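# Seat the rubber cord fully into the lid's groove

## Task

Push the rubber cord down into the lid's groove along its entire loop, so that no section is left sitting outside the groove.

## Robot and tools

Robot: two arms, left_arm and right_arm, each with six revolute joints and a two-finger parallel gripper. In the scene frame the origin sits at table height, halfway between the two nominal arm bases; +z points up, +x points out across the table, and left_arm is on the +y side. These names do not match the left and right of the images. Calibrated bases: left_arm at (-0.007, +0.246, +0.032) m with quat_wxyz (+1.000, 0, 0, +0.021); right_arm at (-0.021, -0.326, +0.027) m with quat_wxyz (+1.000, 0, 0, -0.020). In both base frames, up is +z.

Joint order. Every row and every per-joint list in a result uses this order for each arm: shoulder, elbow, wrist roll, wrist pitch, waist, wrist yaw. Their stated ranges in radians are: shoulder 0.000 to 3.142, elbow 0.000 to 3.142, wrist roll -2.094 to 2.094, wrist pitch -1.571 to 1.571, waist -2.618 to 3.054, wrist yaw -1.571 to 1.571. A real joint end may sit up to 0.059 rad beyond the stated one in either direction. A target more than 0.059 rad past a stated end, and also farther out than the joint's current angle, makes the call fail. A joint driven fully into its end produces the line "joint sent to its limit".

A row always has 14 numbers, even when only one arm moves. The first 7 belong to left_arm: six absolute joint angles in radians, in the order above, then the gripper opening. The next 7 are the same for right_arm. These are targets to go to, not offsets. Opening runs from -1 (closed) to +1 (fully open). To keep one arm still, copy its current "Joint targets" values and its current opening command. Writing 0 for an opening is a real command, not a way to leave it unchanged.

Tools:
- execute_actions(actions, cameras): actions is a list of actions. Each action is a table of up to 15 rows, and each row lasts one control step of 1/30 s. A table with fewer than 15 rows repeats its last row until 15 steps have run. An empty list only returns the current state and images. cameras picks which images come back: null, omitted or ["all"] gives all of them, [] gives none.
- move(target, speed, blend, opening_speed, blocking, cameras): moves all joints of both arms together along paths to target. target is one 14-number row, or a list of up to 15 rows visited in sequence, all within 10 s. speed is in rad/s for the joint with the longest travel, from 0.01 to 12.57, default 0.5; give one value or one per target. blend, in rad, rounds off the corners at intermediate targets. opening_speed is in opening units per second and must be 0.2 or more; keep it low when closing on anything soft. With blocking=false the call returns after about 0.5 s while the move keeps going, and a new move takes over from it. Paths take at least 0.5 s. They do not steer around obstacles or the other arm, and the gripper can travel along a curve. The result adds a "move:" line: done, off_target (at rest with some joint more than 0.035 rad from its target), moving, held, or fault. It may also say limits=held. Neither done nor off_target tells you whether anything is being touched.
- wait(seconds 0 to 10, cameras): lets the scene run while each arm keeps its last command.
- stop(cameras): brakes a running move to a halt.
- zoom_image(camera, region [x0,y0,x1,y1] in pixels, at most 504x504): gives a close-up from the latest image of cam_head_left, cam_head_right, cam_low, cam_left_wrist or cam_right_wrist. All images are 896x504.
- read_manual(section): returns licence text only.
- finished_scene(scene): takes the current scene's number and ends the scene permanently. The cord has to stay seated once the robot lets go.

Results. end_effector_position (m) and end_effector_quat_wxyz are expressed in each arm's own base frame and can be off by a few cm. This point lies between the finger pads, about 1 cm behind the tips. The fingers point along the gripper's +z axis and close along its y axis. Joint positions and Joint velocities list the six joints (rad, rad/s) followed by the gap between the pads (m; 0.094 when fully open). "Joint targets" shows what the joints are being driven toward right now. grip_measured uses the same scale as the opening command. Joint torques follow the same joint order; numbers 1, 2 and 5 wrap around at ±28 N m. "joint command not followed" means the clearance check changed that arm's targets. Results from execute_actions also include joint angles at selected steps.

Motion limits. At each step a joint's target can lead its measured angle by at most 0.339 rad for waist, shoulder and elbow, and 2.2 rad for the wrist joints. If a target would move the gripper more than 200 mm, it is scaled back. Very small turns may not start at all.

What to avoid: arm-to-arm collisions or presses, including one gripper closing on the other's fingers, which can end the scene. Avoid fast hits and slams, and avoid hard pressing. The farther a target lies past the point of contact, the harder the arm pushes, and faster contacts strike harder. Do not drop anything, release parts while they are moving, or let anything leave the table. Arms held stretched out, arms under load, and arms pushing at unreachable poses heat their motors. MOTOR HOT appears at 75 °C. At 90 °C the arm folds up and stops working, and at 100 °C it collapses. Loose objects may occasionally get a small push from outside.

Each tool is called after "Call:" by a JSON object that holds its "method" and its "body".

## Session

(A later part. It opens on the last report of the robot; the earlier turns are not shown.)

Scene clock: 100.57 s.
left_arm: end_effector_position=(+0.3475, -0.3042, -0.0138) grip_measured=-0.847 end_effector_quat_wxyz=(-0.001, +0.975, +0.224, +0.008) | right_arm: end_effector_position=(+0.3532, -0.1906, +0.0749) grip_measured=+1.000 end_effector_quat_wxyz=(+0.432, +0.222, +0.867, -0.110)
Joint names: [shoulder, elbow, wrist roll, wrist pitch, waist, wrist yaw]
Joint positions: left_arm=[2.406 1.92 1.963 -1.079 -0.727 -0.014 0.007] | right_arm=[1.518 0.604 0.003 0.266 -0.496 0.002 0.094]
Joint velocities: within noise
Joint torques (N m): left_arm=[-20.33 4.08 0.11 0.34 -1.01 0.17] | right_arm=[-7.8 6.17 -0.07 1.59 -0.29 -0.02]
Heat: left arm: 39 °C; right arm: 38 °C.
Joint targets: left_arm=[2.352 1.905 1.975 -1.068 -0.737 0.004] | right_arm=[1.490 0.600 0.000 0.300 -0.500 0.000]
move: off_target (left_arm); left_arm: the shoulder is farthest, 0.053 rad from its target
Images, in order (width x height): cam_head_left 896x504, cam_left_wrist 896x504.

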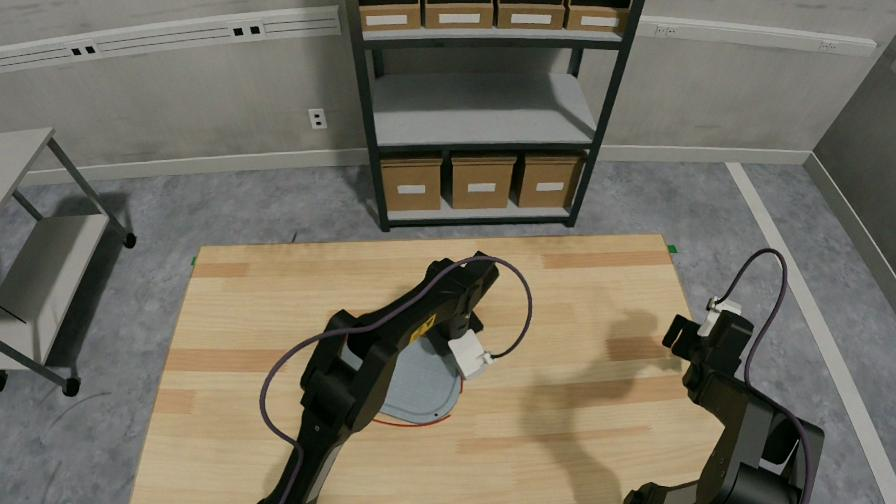

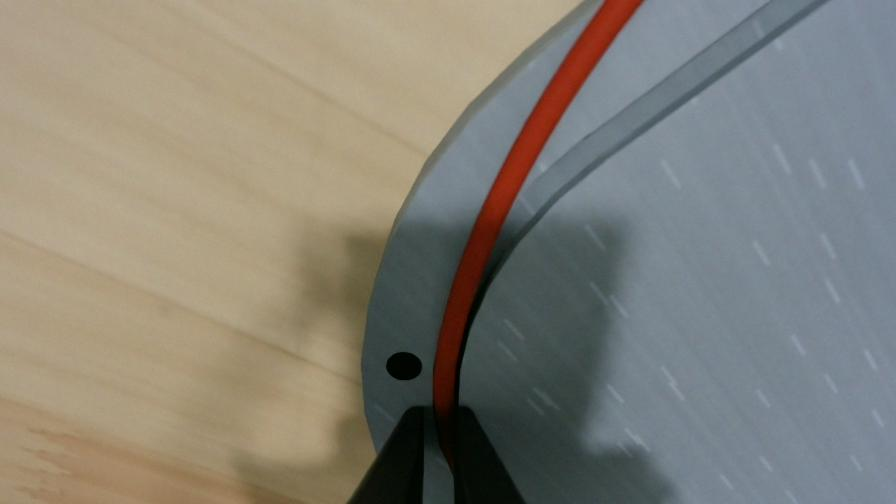

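Call:
{"method": "move", "body": {"target": [[2.26,1.99,1.975,-1.17,-0.737,0.004,-0.8,1.49,0.6,0,0.3,-0.5,0,1],[2.26,1.99,-1.176,-1.17,-0.737,0.004,-0.75,1.49,0.6,0,0.3,-0.5,0,1]], "speed": [0.2,1.2]}}

Call:
{"method": "zoom_image", "body": {"camera": "cam_left_wrist", "region": [300, 0, 800, 504]}}

Call:
{"method": "zoom_image", "body": {"camera": "cam_head_left", "region": [300, 290, 500, 440]}}

Scene clock: 105.47 s.
left_arm: end_effector_position=(+0.3446, -0.3102, +0.0394) grip_measured=-0.753 end_effector_quat_wxyz=(+0.016, -0.215, +0.976, -0.026) | right_arm: end_effector_position=(+0.3532, -0.1906, +0.0749) grip_measured=+1.000 end_effector_quat_wxyz=(+0.432, +0.222, +0.867, -0.110)
Joint names: [shoulder, elbow, wrist roll, wrist pitch, waist, wrist yaw]
Joint positions: left_arm=[2.309 1.963 -1.167 -1.163 -0.733 0.004 0.012] | right_arm=[1.518 0.604 0.003 0.266 -0.496 0.002 0.094]
Joint velocities: within noise
Joint torques (N m): left_arm=[-19.85 7.97 -0.12 0.26 -0.23 -0.02] | right_arm=[-7.82 6.31 -0.05 1.66 -0.39 0.01]
Heat: left arm: 43 °C; right arm: 38 °C.
Joint targets: left_arm=[2.260 1.990 -1.176 -1.170 -0.737 0.004] | right_arm=[1.490 0.600 0.000 0.300 -0.500 0.000]
move: off_target (left_arm); target 2's new numbers were sent with left_arm's shoulder 0.049 rad from that target; left_arm: the shoulder is farthest, 0.049 rad from its target

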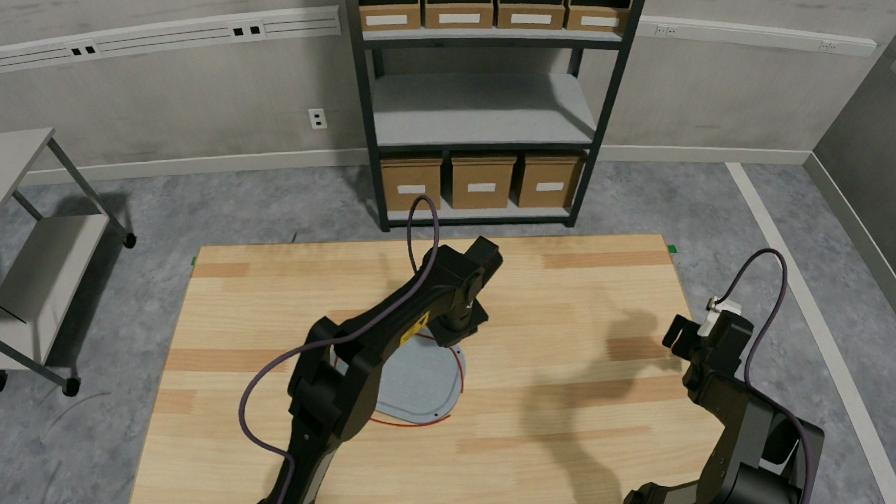

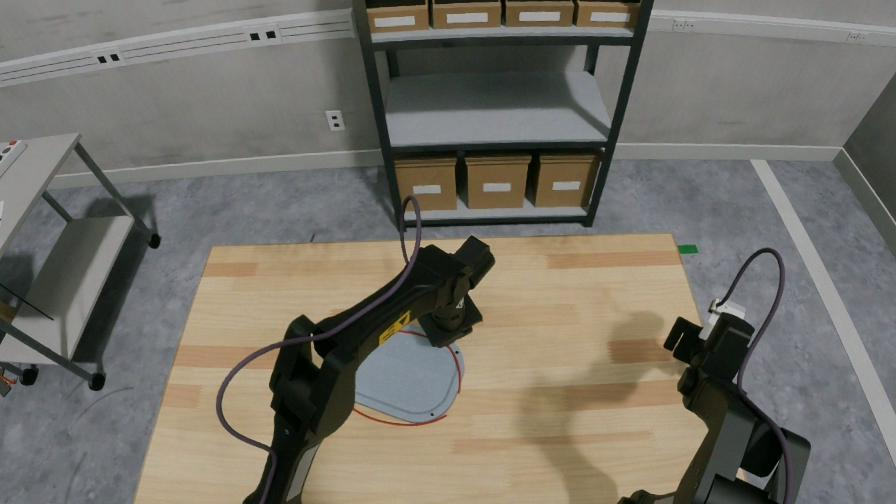

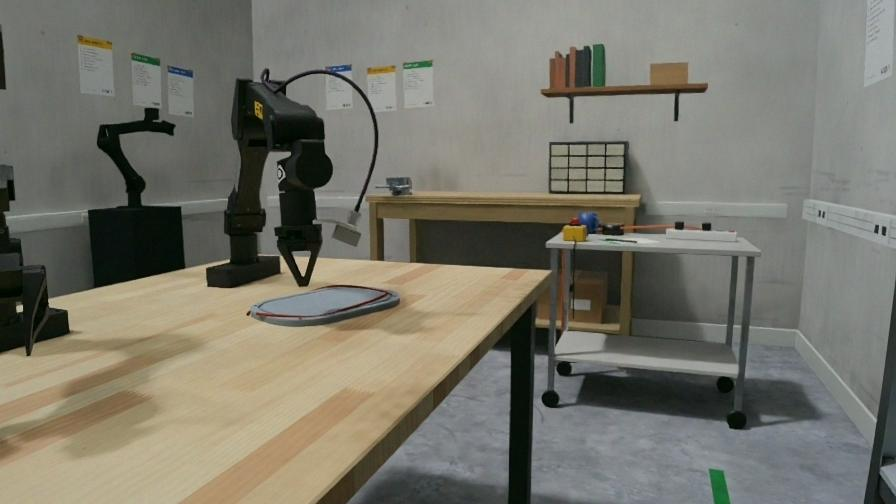

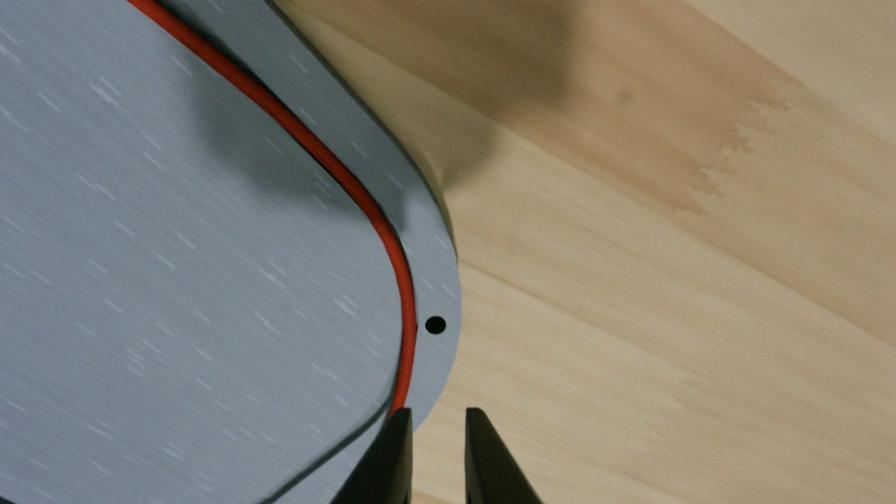

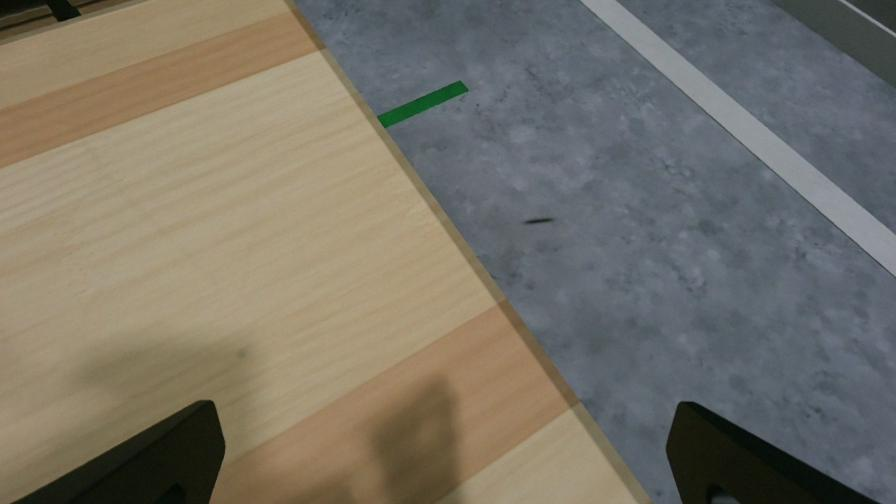

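Scaled by 1.000.

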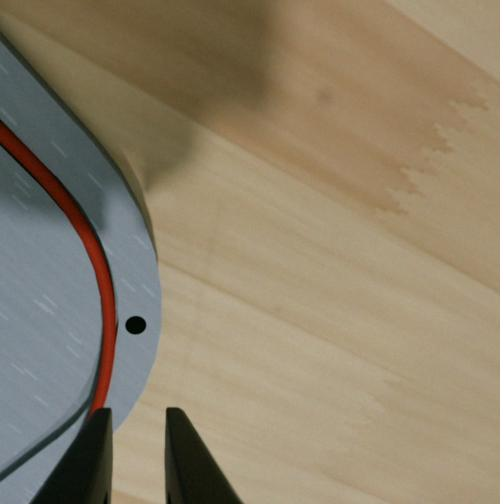

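Scaled by 2.520 from the camera's 896x504 image, which has a finer 1280x720 frame.

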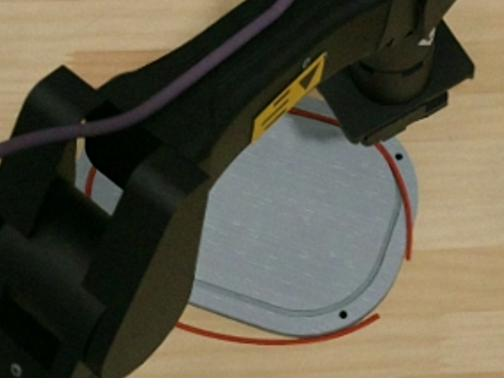

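Call:
{"method": "move", "body": {"target": [[2.37,1.905,-0.988,-1.11,-0.757,0.004,-0.75,1.49,0.6,0,0.3,-0.5,0,1],[2.395,1.867,-0.988,-1.052,-0.757,0.004,-0.75,1.49,0.6,0,0.3,-0.5,0,1]], "speed": [0.2,0.08], "cameras": ["cam_left_wrist","cam_head_left"]}}

Call:
{"method": "zoom_image", "body": {"camera": "cam_left_wrist", "region": [250, 100, 650, 504]}}

Scene clock: 108.03 s.
left_arm: end_effector_position=(+0.3329, -0.3117, -0.0110) grip_measured=-0.753 end_effector_quat_wxyz=(+0.001, -0.120, +0.993, -0.005) | right_arm: end_effector_position=(+0.3532, -0.1906, +0.0749) grip_measured=+1.000 end_effector_quat_wxyz=(+0.432, +0.222, +0.867, -0.110)
Joint names: [shoulder, elbow, wrist roll, wrist pitch, waist, wrist yaw]
Joint positions: left_arm=[2.375 1.877 -0.993 -1.064 -0.753 0.004 0.012] | right_arm=[1.518 0.604 0.003 0.266 -0.496 0.002 0.094]
Joint velocities: within noise
Joint torques (N m): left_arm=[-13.04 4.45 0.01 0.41 -0.46 -0.06] | right_arm=[-7.77 6.12 -0.04 1.61 -0.28 -0.02]
Heat: left arm: 43 °C; right arm: 38 °C.
Joint targets: left_arm=[2.395 1.867 -0.988 -1.052 -0.757 0.004] | right_arm=[1.490 0.600 0.000 0.300 -0.500 0.000]
move: done
Images, in order (width x height): cam_head_left 896x504, cam_left_wrist 896x504.

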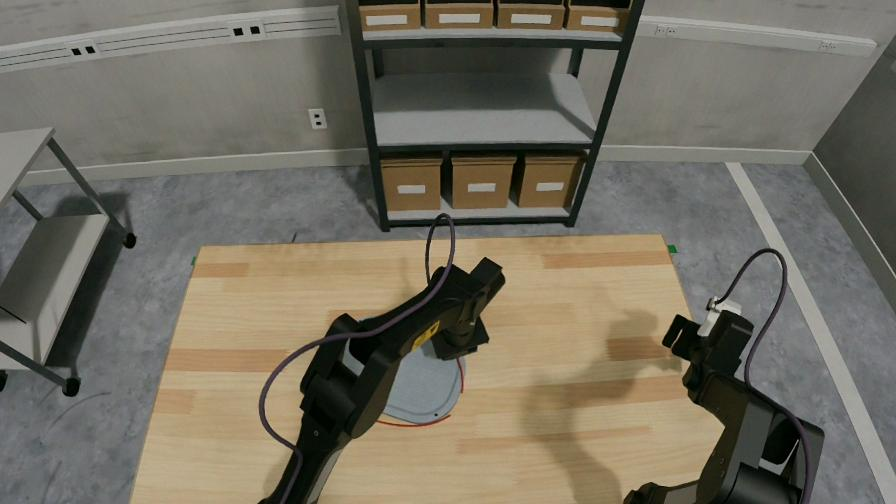

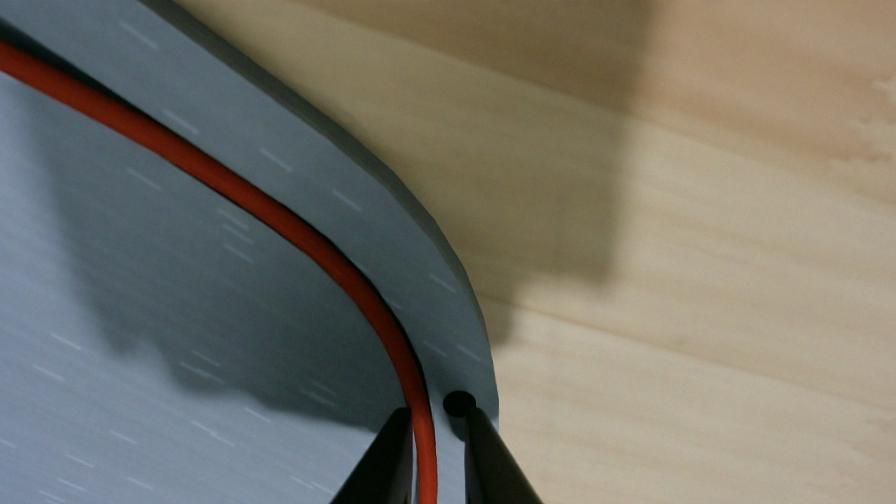

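Scaled by 1.248 from the camera's 896x504 image, which has a finer 1280x720 frame.

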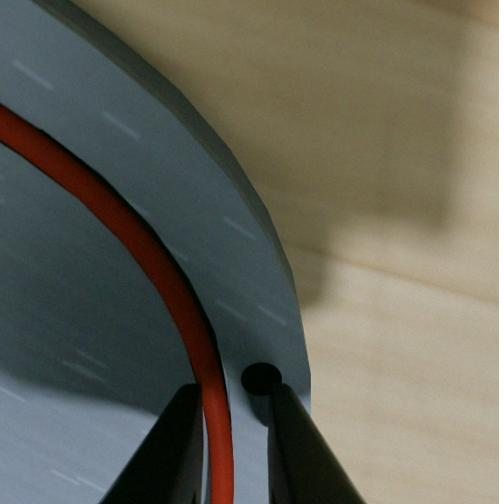

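Call:
{"method": "move", "body": {"target": [[2.33,1.867,-0.988,-1.05,-0.753,0.004,-0.75,1.49,0.6,0,0.3,-0.5,0,1],[2.284,1.7805,-0.709,-1.013,-0.777,0.004,-0.75,1.49,0.6,0,0.3,-0.5,0,1]], "speed": [0.2,0.15], "cameras": ["cam_left_wrist","cam_head_left"]}}

Call:
{"method": "zoom_image", "body": {"camera": "cam_left_wrist", "region": [250, 100, 650, 504]}}

Call:
{"method": "zoom_image", "body": {"camera": "cam_head_left", "region": [300, 290, 500, 440]}}

Scene clock: 111.27 s.
left_arm: end_effector_position=(+0.3207, -0.3113, -0.0141) grip_measured=-0.753 end_effector_quat_wxyz=(+0.003, +0.028, +1.000, -0.006) | right_arm: end_effector_position=(+0.3532, -0.1906, +0.0749) grip_measured=+1.000 end_effector_quat_wxyz=(+0.432, +0.222, +0.867, -0.110)
Joint names: [shoulder, elbow, wrist roll, wrist pitch, waist, wrist yaw]
Joint positions: left_arm=[2.337 1.796 -0.715 -1.018 -0.771 0.005 0.012] | right_arm=[1.518 0.604 0.003 0.266 -0.496 0.002 0.094]
Joint velocities: within noise
Joint torques (N m): left_arm=[-19.82 3.71 0.08 0.33 -0.55 -0.01] | right_arm=[-7.62 6.27 -0.07 1.64 -0.39 0]
Heat: left arm: 44 °C; right arm: 38 °C.
Joint targets: left_arm=[2.284 1.780 -0.709 -1.013 -0.777 0.004] | right_arm=[1.490 0.600 0.000 0.300 -0.500 0.000]
move: off_target (left_arm); left_arm: the shoulder is farthest, 0.053 rad from its target
Images, in order (width x height): cam_head_left 896x504, cam_left_wrist 896x504.

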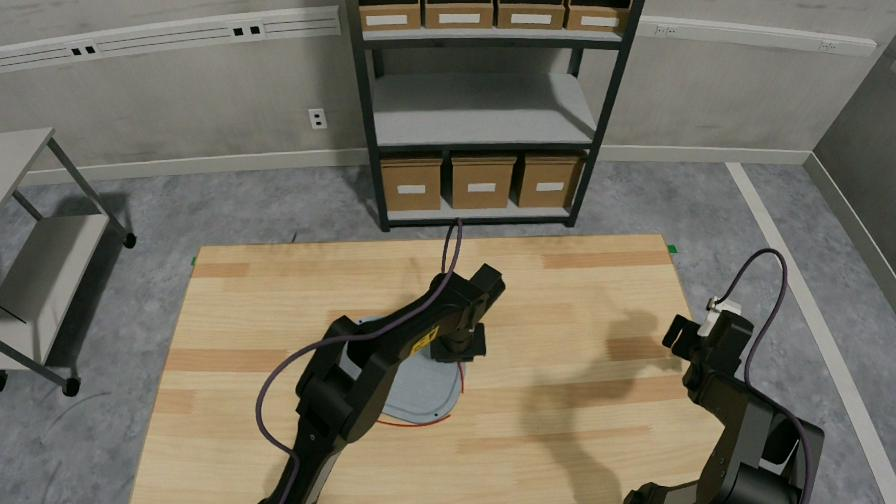

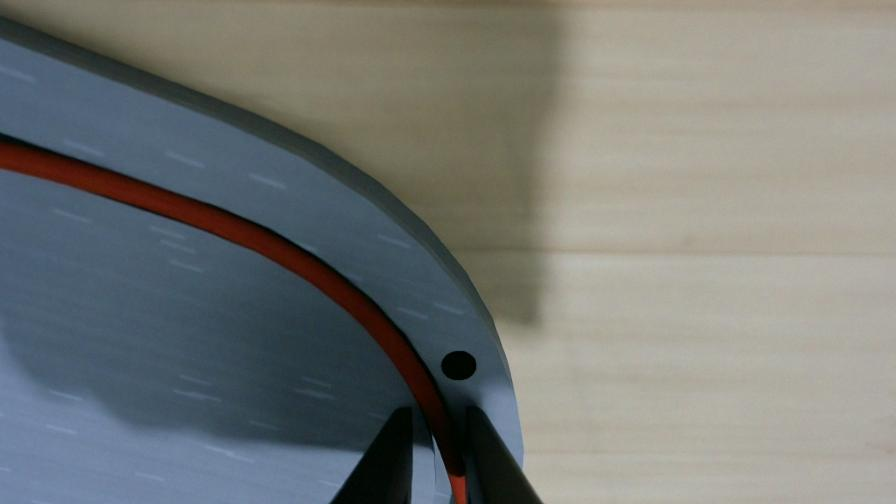

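Scaled by 1.248 from the camera's 896x504 image, which has a finer 1280x720 frame.

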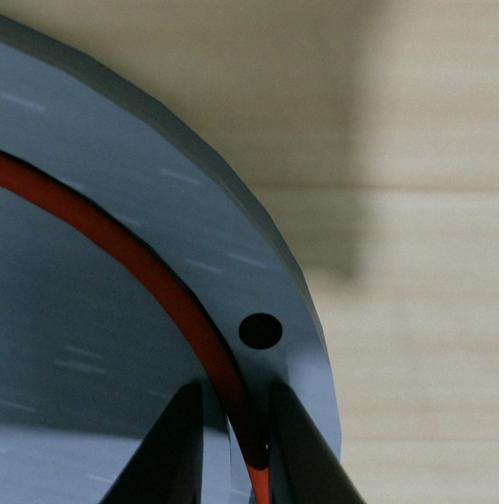

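Scaled by 2.520 from the camera's 896x504 image, which has a finer 1280x720 frame.

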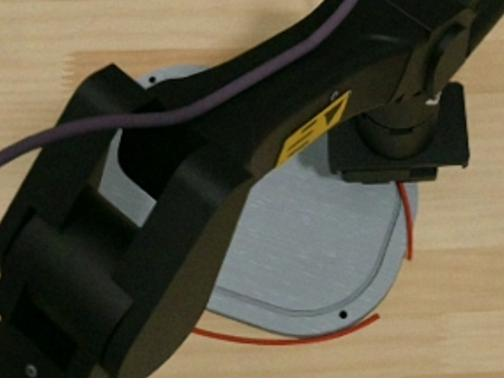

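Call:
{"method": "move", "body": {"target": [[2.209,1.667,-0.361,-0.964,-0.80,0.004,-0.8,1.49,0.6,0,0.3,-0.5,0,1]], "speed": [0.15], "cameras": ["cam_left_wrist","cam_head_left"]}}

Call:
{"method": "zoom_image", "body": {"camera": "cam_left_wrist", "region": [250, 100, 650, 504]}}

Call:
{"method": "zoom_image", "body": {"camera": "cam_head_left", "region": [300, 290, 500, 440]}}

Scene clock: 114.43 s.
left_arm: end_effector_position=(+0.2998, -0.3055, -0.0140) grip_measured=-0.797 end_effector_quat_wxyz=(+0.001, +0.212, +0.977, -0.004) | right_arm: end_effector_position=(+0.3532, -0.1906, +0.0749) grip_measured=+1.000 end_effector_quat_wxyz=(+0.432, +0.222, +0.867, -0.110)
Joint names: [shoulder, elbow, wrist roll, wrist pitch, waist, wrist yaw]
Joint positions: left_arm=[2.269 1.679 -0.367 -0.975 -0.795 0.005 0.01] | right_arm=[1.518 0.604 0.003 0.266 -0.496 0.002 0.094]
Joint velocities: within noise
Joint torques (N m): left_arm=[-20.07 4.19 -0.01 0.34 -0.46 -0.03] | right_arm=[-7.57 6.43 -0.08 1.61 -0.28 0.03]
Heat: left arm: 45 °C; right arm: 38 °C.
Joint targets: left_arm=[2.209 1.667 -0.361 -0.964 -0.800 0.004] | right_arm=[1.490 0.600 0.000 0.300 -0.500 0.000]
move: off_target (left_arm); left_arm: the shoulder is farthest, 0.060 rad from its target
Images, in order (width x height): cam_head_left 896x504, cam_left_wrist 896x504.

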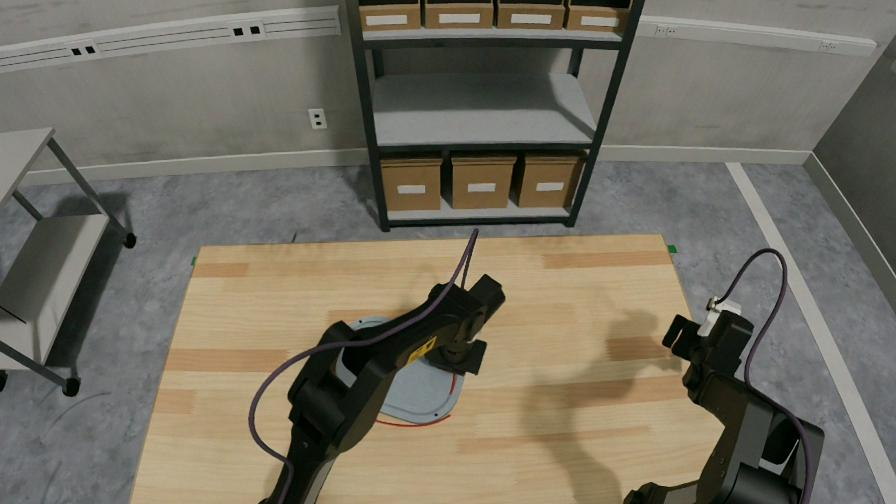

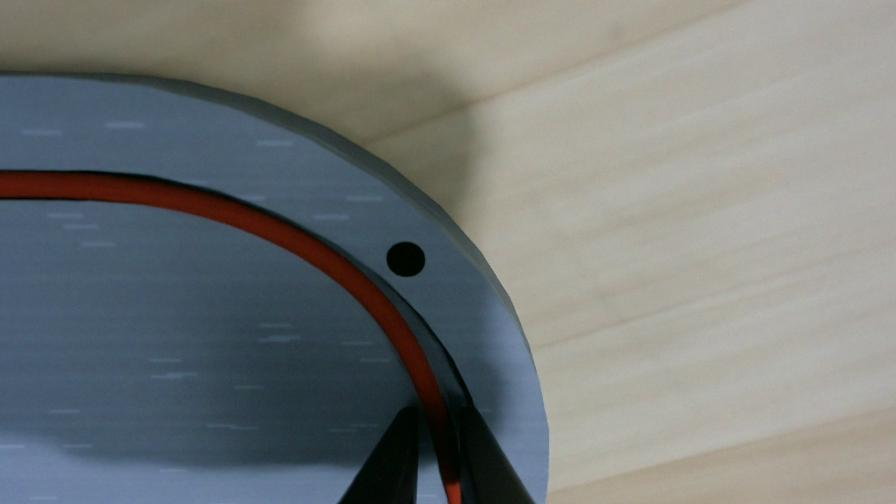

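Scaled by 1.248 from the camera's 896x504 image, which has a finer 1280x720 frame.

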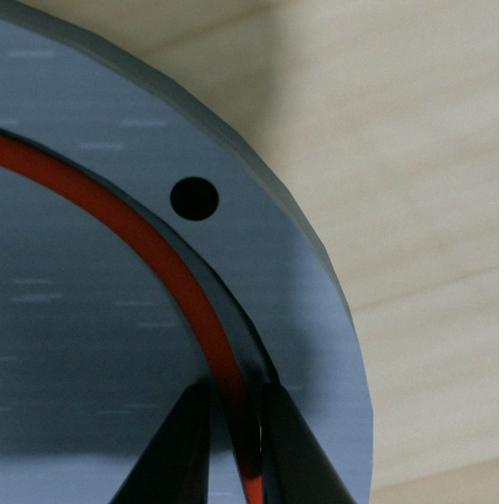

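Scaled by 2.520 from the camera's 896x504 image, which has a finer 1280x720 frame.

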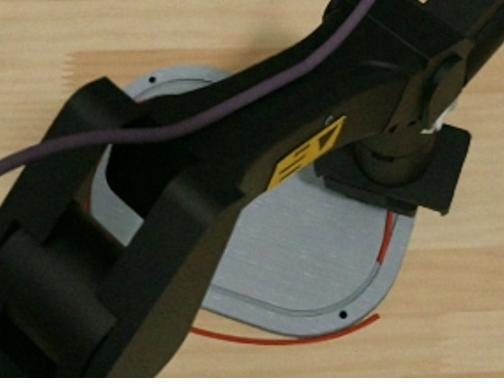

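Call:
{"method": "move", "body": {"target": [[2.209,1.67,-0.368,-0.966,-0.809,0.004,-0.85,1.49,0.6,0,0.3,-0.5,0,1],[2.158,1.587,-0.384,-0.929,-0.821,0.004,-0.85,1.49,0.6,0,0.3,-0.5,0,1]], "speed": [0.1], "cameras": ["cam_left_wrist","cam_head_left"]}}

Call:
{"method": "zoom_image", "body": {"camera": "cam_left_wrist", "region": [250, 100, 650, 504]}}

Call:
{"method": "zoom_image", "body": {"camera": "cam_head_left", "region": [300, 290, 500, 440]}}

speed must be one number or one for each of the 2 targets, got a list of 1; nothing of the call was run

Scaled by 1.248 from the camera's 896x504 image, which has a finer 1280x720 frame.

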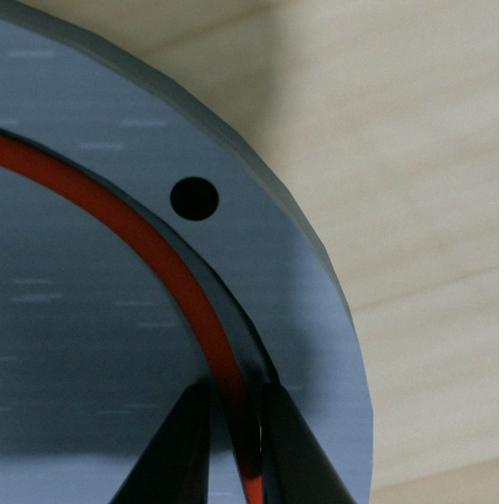

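Scaled by 2.520 from the camera's 896x504 image, which has a finer 1280x720 frame.

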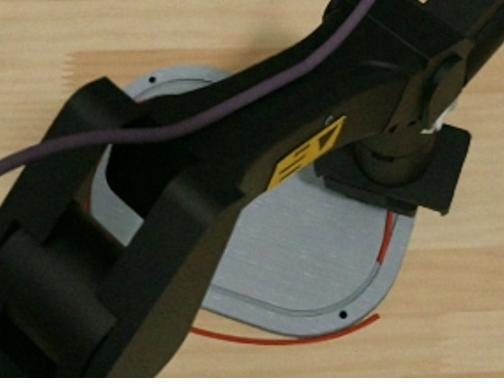

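Call:
{"method": "move", "body": {"target": [[2.209,1.67,-0.368,-0.966,-0.809,0.004,-0.85,1.49,0.6,0,0.3,-0.5,0,1],[2.160,1.588,-0.384,-0.934,-0.821,0.004,-0.85,1.49,0.6,0,0.3,-0.5,0,1]], "speed": 0.1, "cameras": ["cam_left_wrist","cam_head_left"]}}

Call:
{"method": "zoom_image", "body": {"camera": "cam_left_wrist", "region": [250, 100, 650, 504]}}

Call:
{"method": "zoom_image", "body": {"camera": "cam_head_left", "region": [300, 290, 500, 440]}}

Scene clock: 117.10 s.
left_arm: end_effector_position=(+0.2830, -0.3008, -0.0139) grip_measured=-0.847 end_effector_quat_wxyz=(-0.002, +0.218, +0.976, -0.001) | right_arm: end_effector_position=(+0.3532, -0.1906, +0.0749) grip_measured=+1.000 end_effector_quat_wxyz=(+0.432, +0.222, +0.867, -0.110)
Joint names: [shoulder, elbow, wrist roll, wrist pitch, waist, wrist yaw]
Joint positions: left_arm=[2.221 1.599 -0.376 -0.951 -0.816 0.005 0.007] | right_arm=[1.518 0.604 0.003 0.266 -0.496 0.002 0.094]
Joint velocities: within noise
Joint torques (N m): left_arm=[-19.48 4.16 -0.12 0.45 -0.4 0.01] | right_arm=[-7.61 6.23 -0.04 1.62 -0.44 -0.03]
Heat: left arm: 46 °C; right arm: 38 °C.
Joint targets: left_arm=[2.160 1.588 -0.384 -0.934 -0.821 0.004] | right_arm=[1.490 0.600 0.000 0.300 -0.500 0.000]
move: off_target (left_arm); left_arm: the shoulder is farthest, 0.061 rad from its target
Images, in order (width x height): cam_head_left 896x504, cam_left_wrist 896x504.

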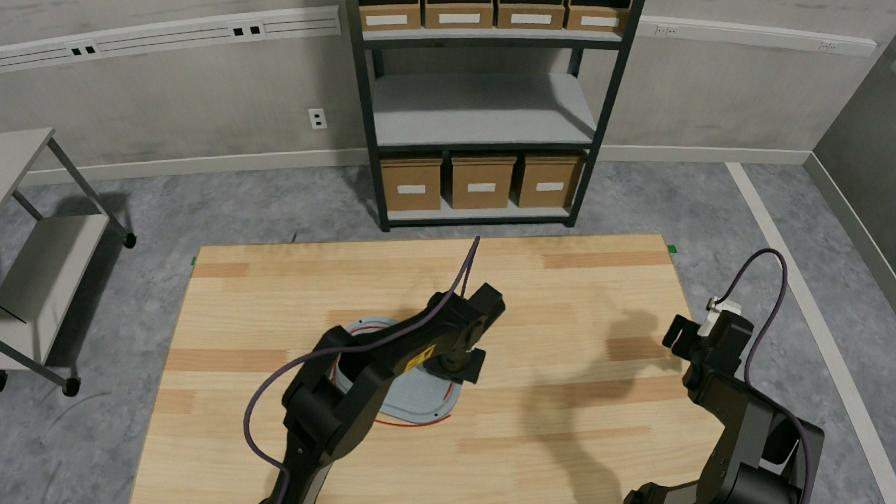

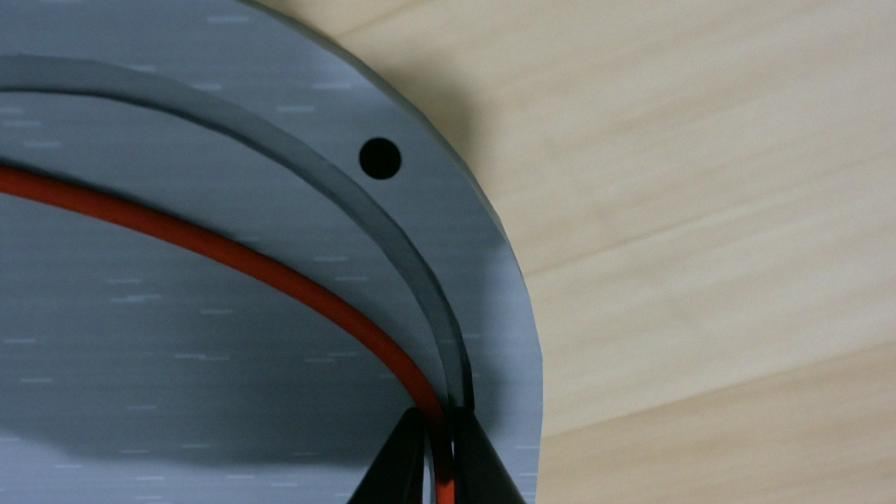

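Scaled by 1.248 from the camera's 896x504 image, which has a finer 1280x720 frame.

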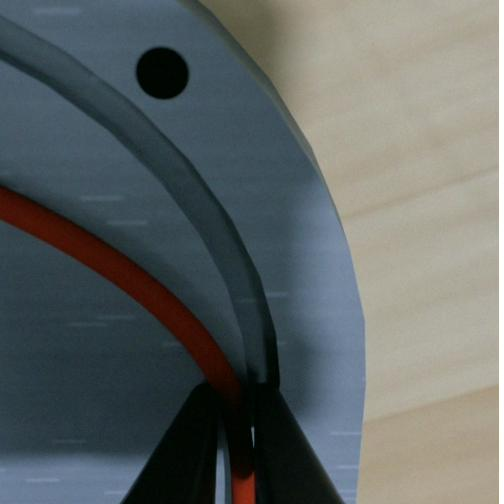

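Scaled by 2.520 from the camera's 896x504 image, which has a finer 1280x720 frame.

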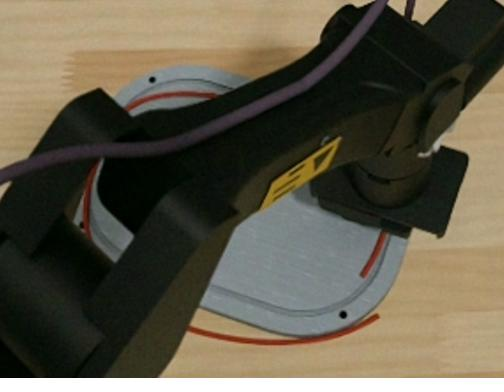

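Call:
{"method": "move", "body": {"target": [[2.05,1.70,-0.384,-1.12,-0.821,0.004,-0.5,1.49,0.6,0,0.3,-0.5,0,1],[1.93,1.93,0.03,-1.50,-0.45,0.004,-0.7,1.49,0.6,0,0.3,-0.5,0,1]], "speed": 0.4}}

Call:
{"method": "zoom_image", "body": {"camera": "cam_left_wrist", "region": [150, 0, 654, 504]}}

Scene clock: 120.10 s.
left_arm: end_effector_position=(+0.3370, -0.1608, +0.1541) grip_measured=-0.697 end_effector_quat_wxyz=(+0.001, +0.233, +0.973, -0.002) | right_arm: end_effector_position=(+0.3532, -0.1906, +0.0749) grip_measured=+1.000 end_effector_quat_wxyz=(+0.432, +0.222, +0.867, -0.110)
Joint names: [shoulder, elbow, wrist roll, wrist pitch, waist, wrist yaw]
Joint positions: left_arm=[1.975 1.899 0.023 -1.491 -0.446 0.004 0.014] | right_arm=[1.518 0.604 0.003 0.266 -0.496 0.002 0.094]
Joint velocities: within noise
Joint torques (N m): left_arm=[-15.9 7.92 0.01 0.17 -0.49 -0.06] | right_arm=[-7.53 6.31 -0.07 1.65 -0.42 0]
Heat: left arm: 46 °C; right arm: 38 °C.
Joint targets: left_arm=[1.930 1.930 0.030 -1.500 -0.450 0.004] | right_arm=[1.490 0.600 0.000 0.300 -0.500 0.000]
move: off_target (left_arm); target 2's new numbers were sent with left_arm's shoulder 0.045 rad from that target; left_arm: the shoulder is farthest, 0.045 rad from its target

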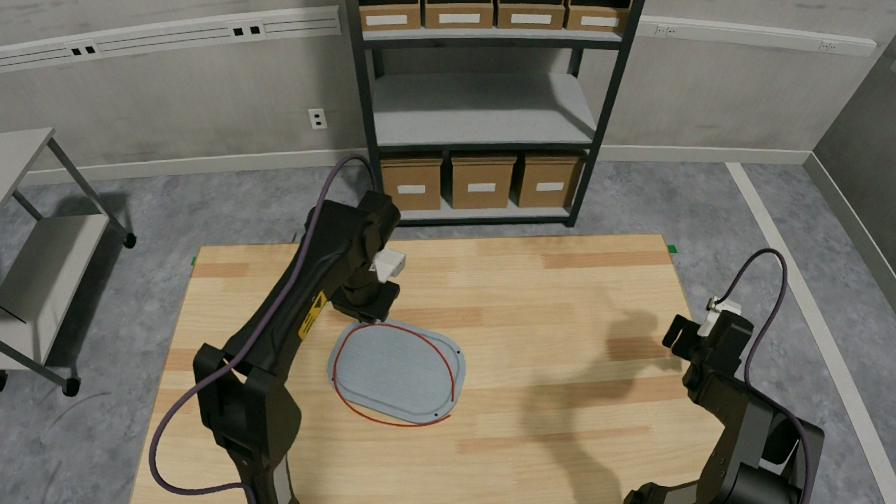

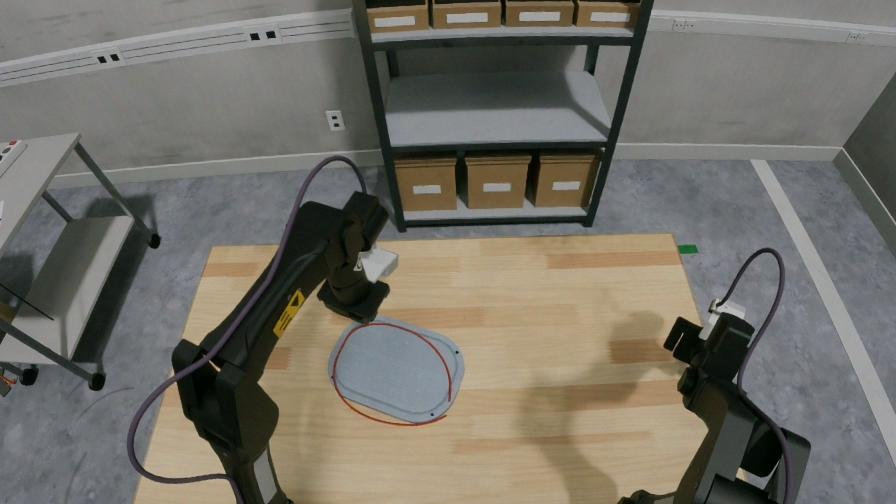

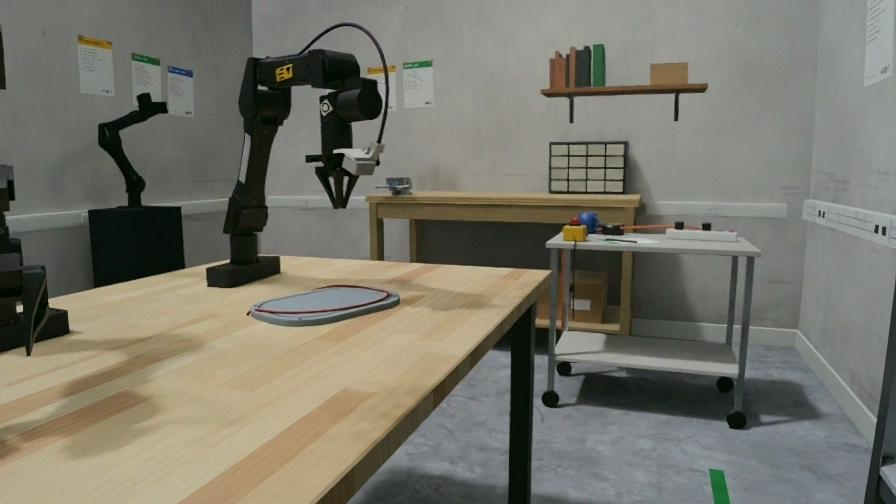

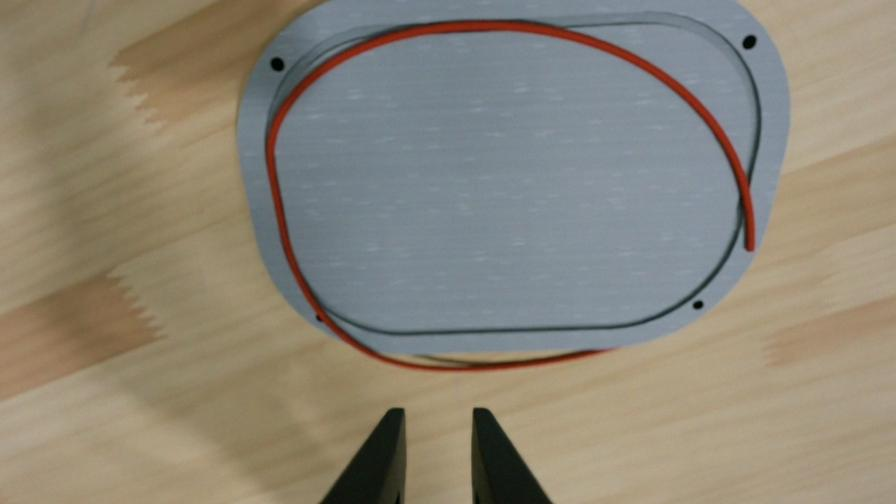

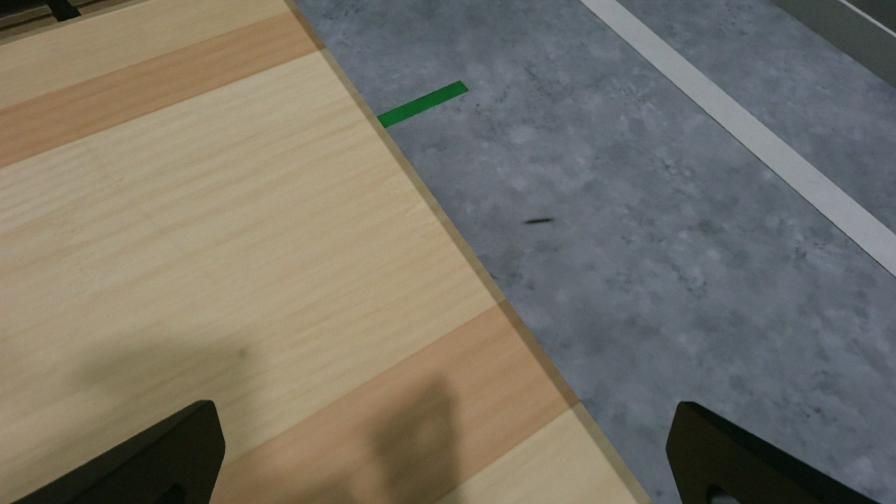

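Scaled by 1.000.

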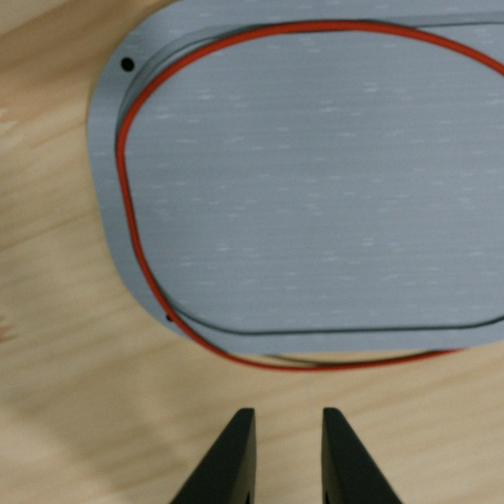

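Call:
{"method": "zoom_image", "body": {"camera": "cam_left_wrist", "region": [230, 0, 430, 120]}}

Call:
{"method": "zoom_image", "body": {"camera": "cam_left_wrist", "region": [600, 0, 800, 120]}}

Call:
{"method": "zoom_image", "body": {"camera": "cam_left_wrist", "region": [600, 220, 800, 340]}}

Call:
{"method": "zoom_image", "body": {"camera": "cam_left_wrist", "region": [250, 240, 450, 360]}}

Scaled by 2.520 from the camera's 896x504 image, which has a finer 1280x720 frame.

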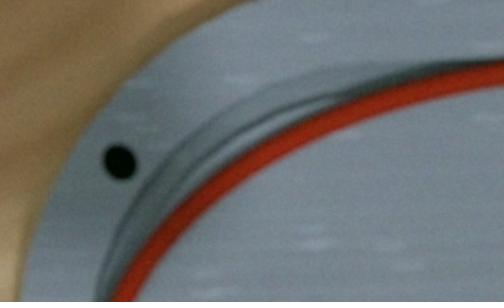

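Scaled by 2.520 from the camera's 896x504 image, which has a finer 1280x720 frame.

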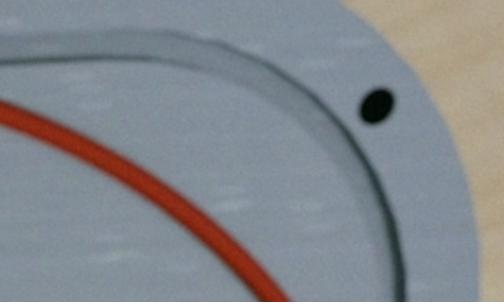

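Scaled by 2.520 from the camera's 896x504 image, which has a finer 1280x720 frame.

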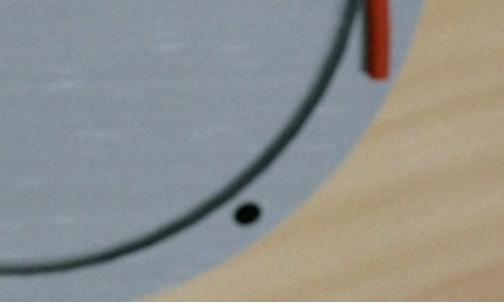

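Scaled by 2.520 from the camera's 896x504 image, which has a finer 1280x720 frame.

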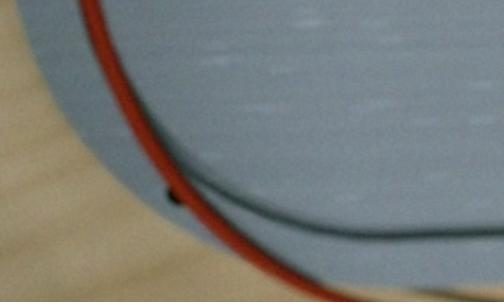

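Call:
{"method": "move", "body": {"target": [[2.06,1.60,0.21,-1.05,-0.219,0.004,-1,1.49,0.6,0,0.3,-0.5,0,1],[2.088,1.546,0.213,-0.956,-0.226,0.004,-1,1.49,0.6,0,0.3,-0.5,0,1]], "speed": 0.4, "cameras": ["cam_left_wrist"]}}

Call:
{"method": "zoom_image", "body": {"camera": "cam_left_wrist", "region": [300, 100, 700, 504]}}

Scene clock: 124.83 s.
left_arm: end_effector_position=(+0.3988, -0.0895, +0.0315) grip_measured=-0.989 end_effector_quat_wxyz=(+0.038, +0.212, +0.977, -0.002) | right_arm: end_effector_position=(+0.3532, -0.1906, +0.0749) grip_measured=+1.000 end_effector_quat_wxyz=(+0.432, +0.222, +0.867, -0.110)
Joint names: [shoulder, elbow, wrist roll, wrist pitch, waist, wrist yaw]
Joint positions: left_arm=[2.076 1.554 0.206 -0.973 -0.222 0.003 0.001] | right_arm=[1.518 0.604 0.003 0.266 -0.496 0.002 0.094]
Joint velocities: within noise
Joint torques (N m): left_arm=[-11.38 4.75 0.05 0.5 -0.36 0.03] | right_arm=[-7.83 6.12 -0.03 1.62 -0.4 -0.02]
Heat: left arm: 44 °C; right arm: 38 °C.
Joint targets: left_arm=[2.088 1.546 0.213 -0.956 -0.226 0.004] | right_arm=[1.490 0.600 0.000 0.300 -0.500 0.000]
move: done
Images, in order (width x height): cam_left_wrist 896x504.

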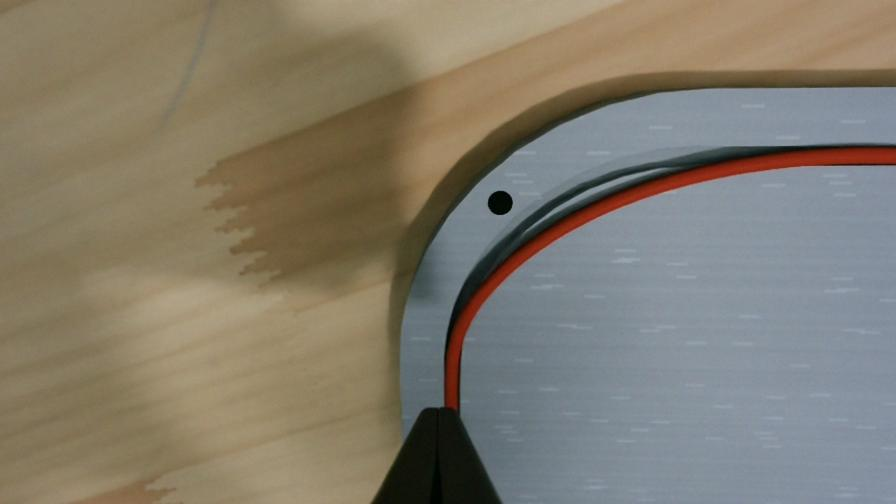

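Scaled by 1.248 from the camera's 896x504 image, which has a finer 1280x720 frame.

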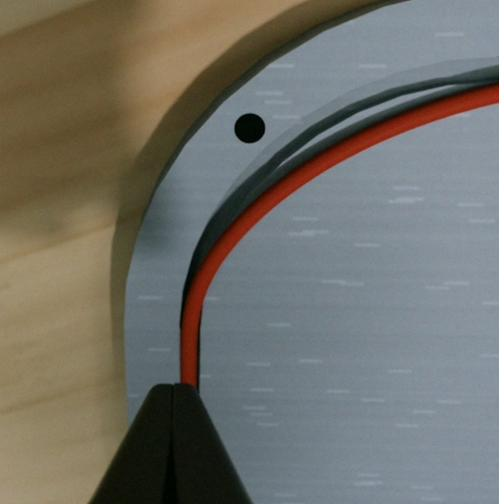

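Call:
{"method": "move", "body": {"target": [[2.203,1.438,0.207,-0.813,-0.226,0.004,-1,1.49,0.6,0,0.3,-0.5,0,1],[2.088,1.546,0.207,-0.956,-0.226,0.004,-1,1.49,0.6,0,0.3,-0.5,0,1],[2.124,1.605,0.207,-0.979,-0.231,0.004,-1,1.49,0.6,0,0.3,-0.5,0,1],[2.239,1.497,0.207,-0.836,-0.231,0.004,-1,1.49,0.6,0,0.3,-0.5,0,1]], "speed": [0.15,0.3,0.3,0.15], "cameras": ["cam_left_wrist"]}}

Call:
{"method": "zoom_image", "body": {"camera": "cam_left_wrist", "region": [300, 100, 700, 504]}}

Scene clock: 128.00 s.
left_arm: end_effector_position=(+0.4016, -0.0917, -0.0163) grip_measured=-0.989 end_effector_quat_wxyz=(+0.017, +0.214, +0.977, -0.001) | right_arm: end_effector_position=(+0.3532, -0.1906, +0.0749) grip_measured=+1.000 end_effector_quat_wxyz=(+0.432, +0.222, +0.867, -0.110)
Joint names: [shoulder, elbow, wrist roll, wrist pitch, waist, wrist yaw]
Joint positions: left_arm=[2.188 1.532 0.206 -0.88 -0.226 0.002 0.001] | right_arm=[1.518 0.604 0.003 0.266 -0.496 0.002 0.094]
Joint velocities: within noise
Joint torques (N m): left_arm=[-8.44 1.95 0.03 0.71 -0.43 -0.02] | right_arm=[-7.66 6.32 -0.03 1.56 -0.36 -0.01]
Heat: left arm: 43 °C; right arm: 38 °C.
Joint targets: left_arm=[2.239 1.497 0.207 -0.836 -0.231 0.004] | right_arm=[1.490 0.600 0.000 0.300 -0.500 0.000]
move: off_target (left_arm); left_arm: the shoulder is farthest, 0.051 rad from its target
Images, in order (width x height): cam_left_wrist 896x504.

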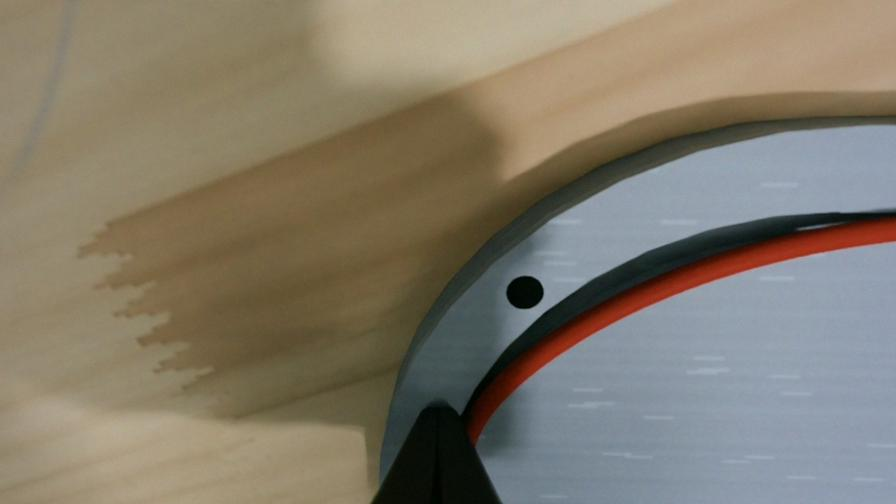

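Scaled by 1.248 from the camera's 896x504 image, which has a finer 1280x720 frame.

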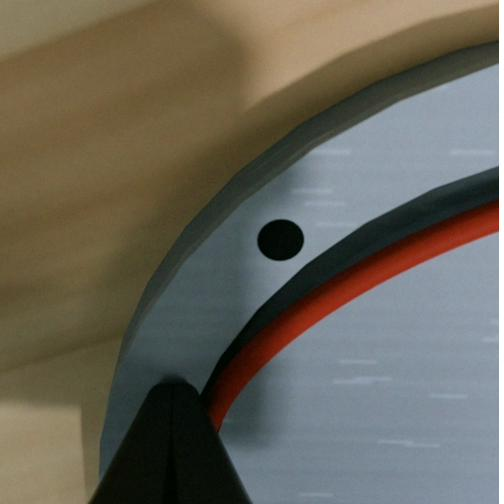

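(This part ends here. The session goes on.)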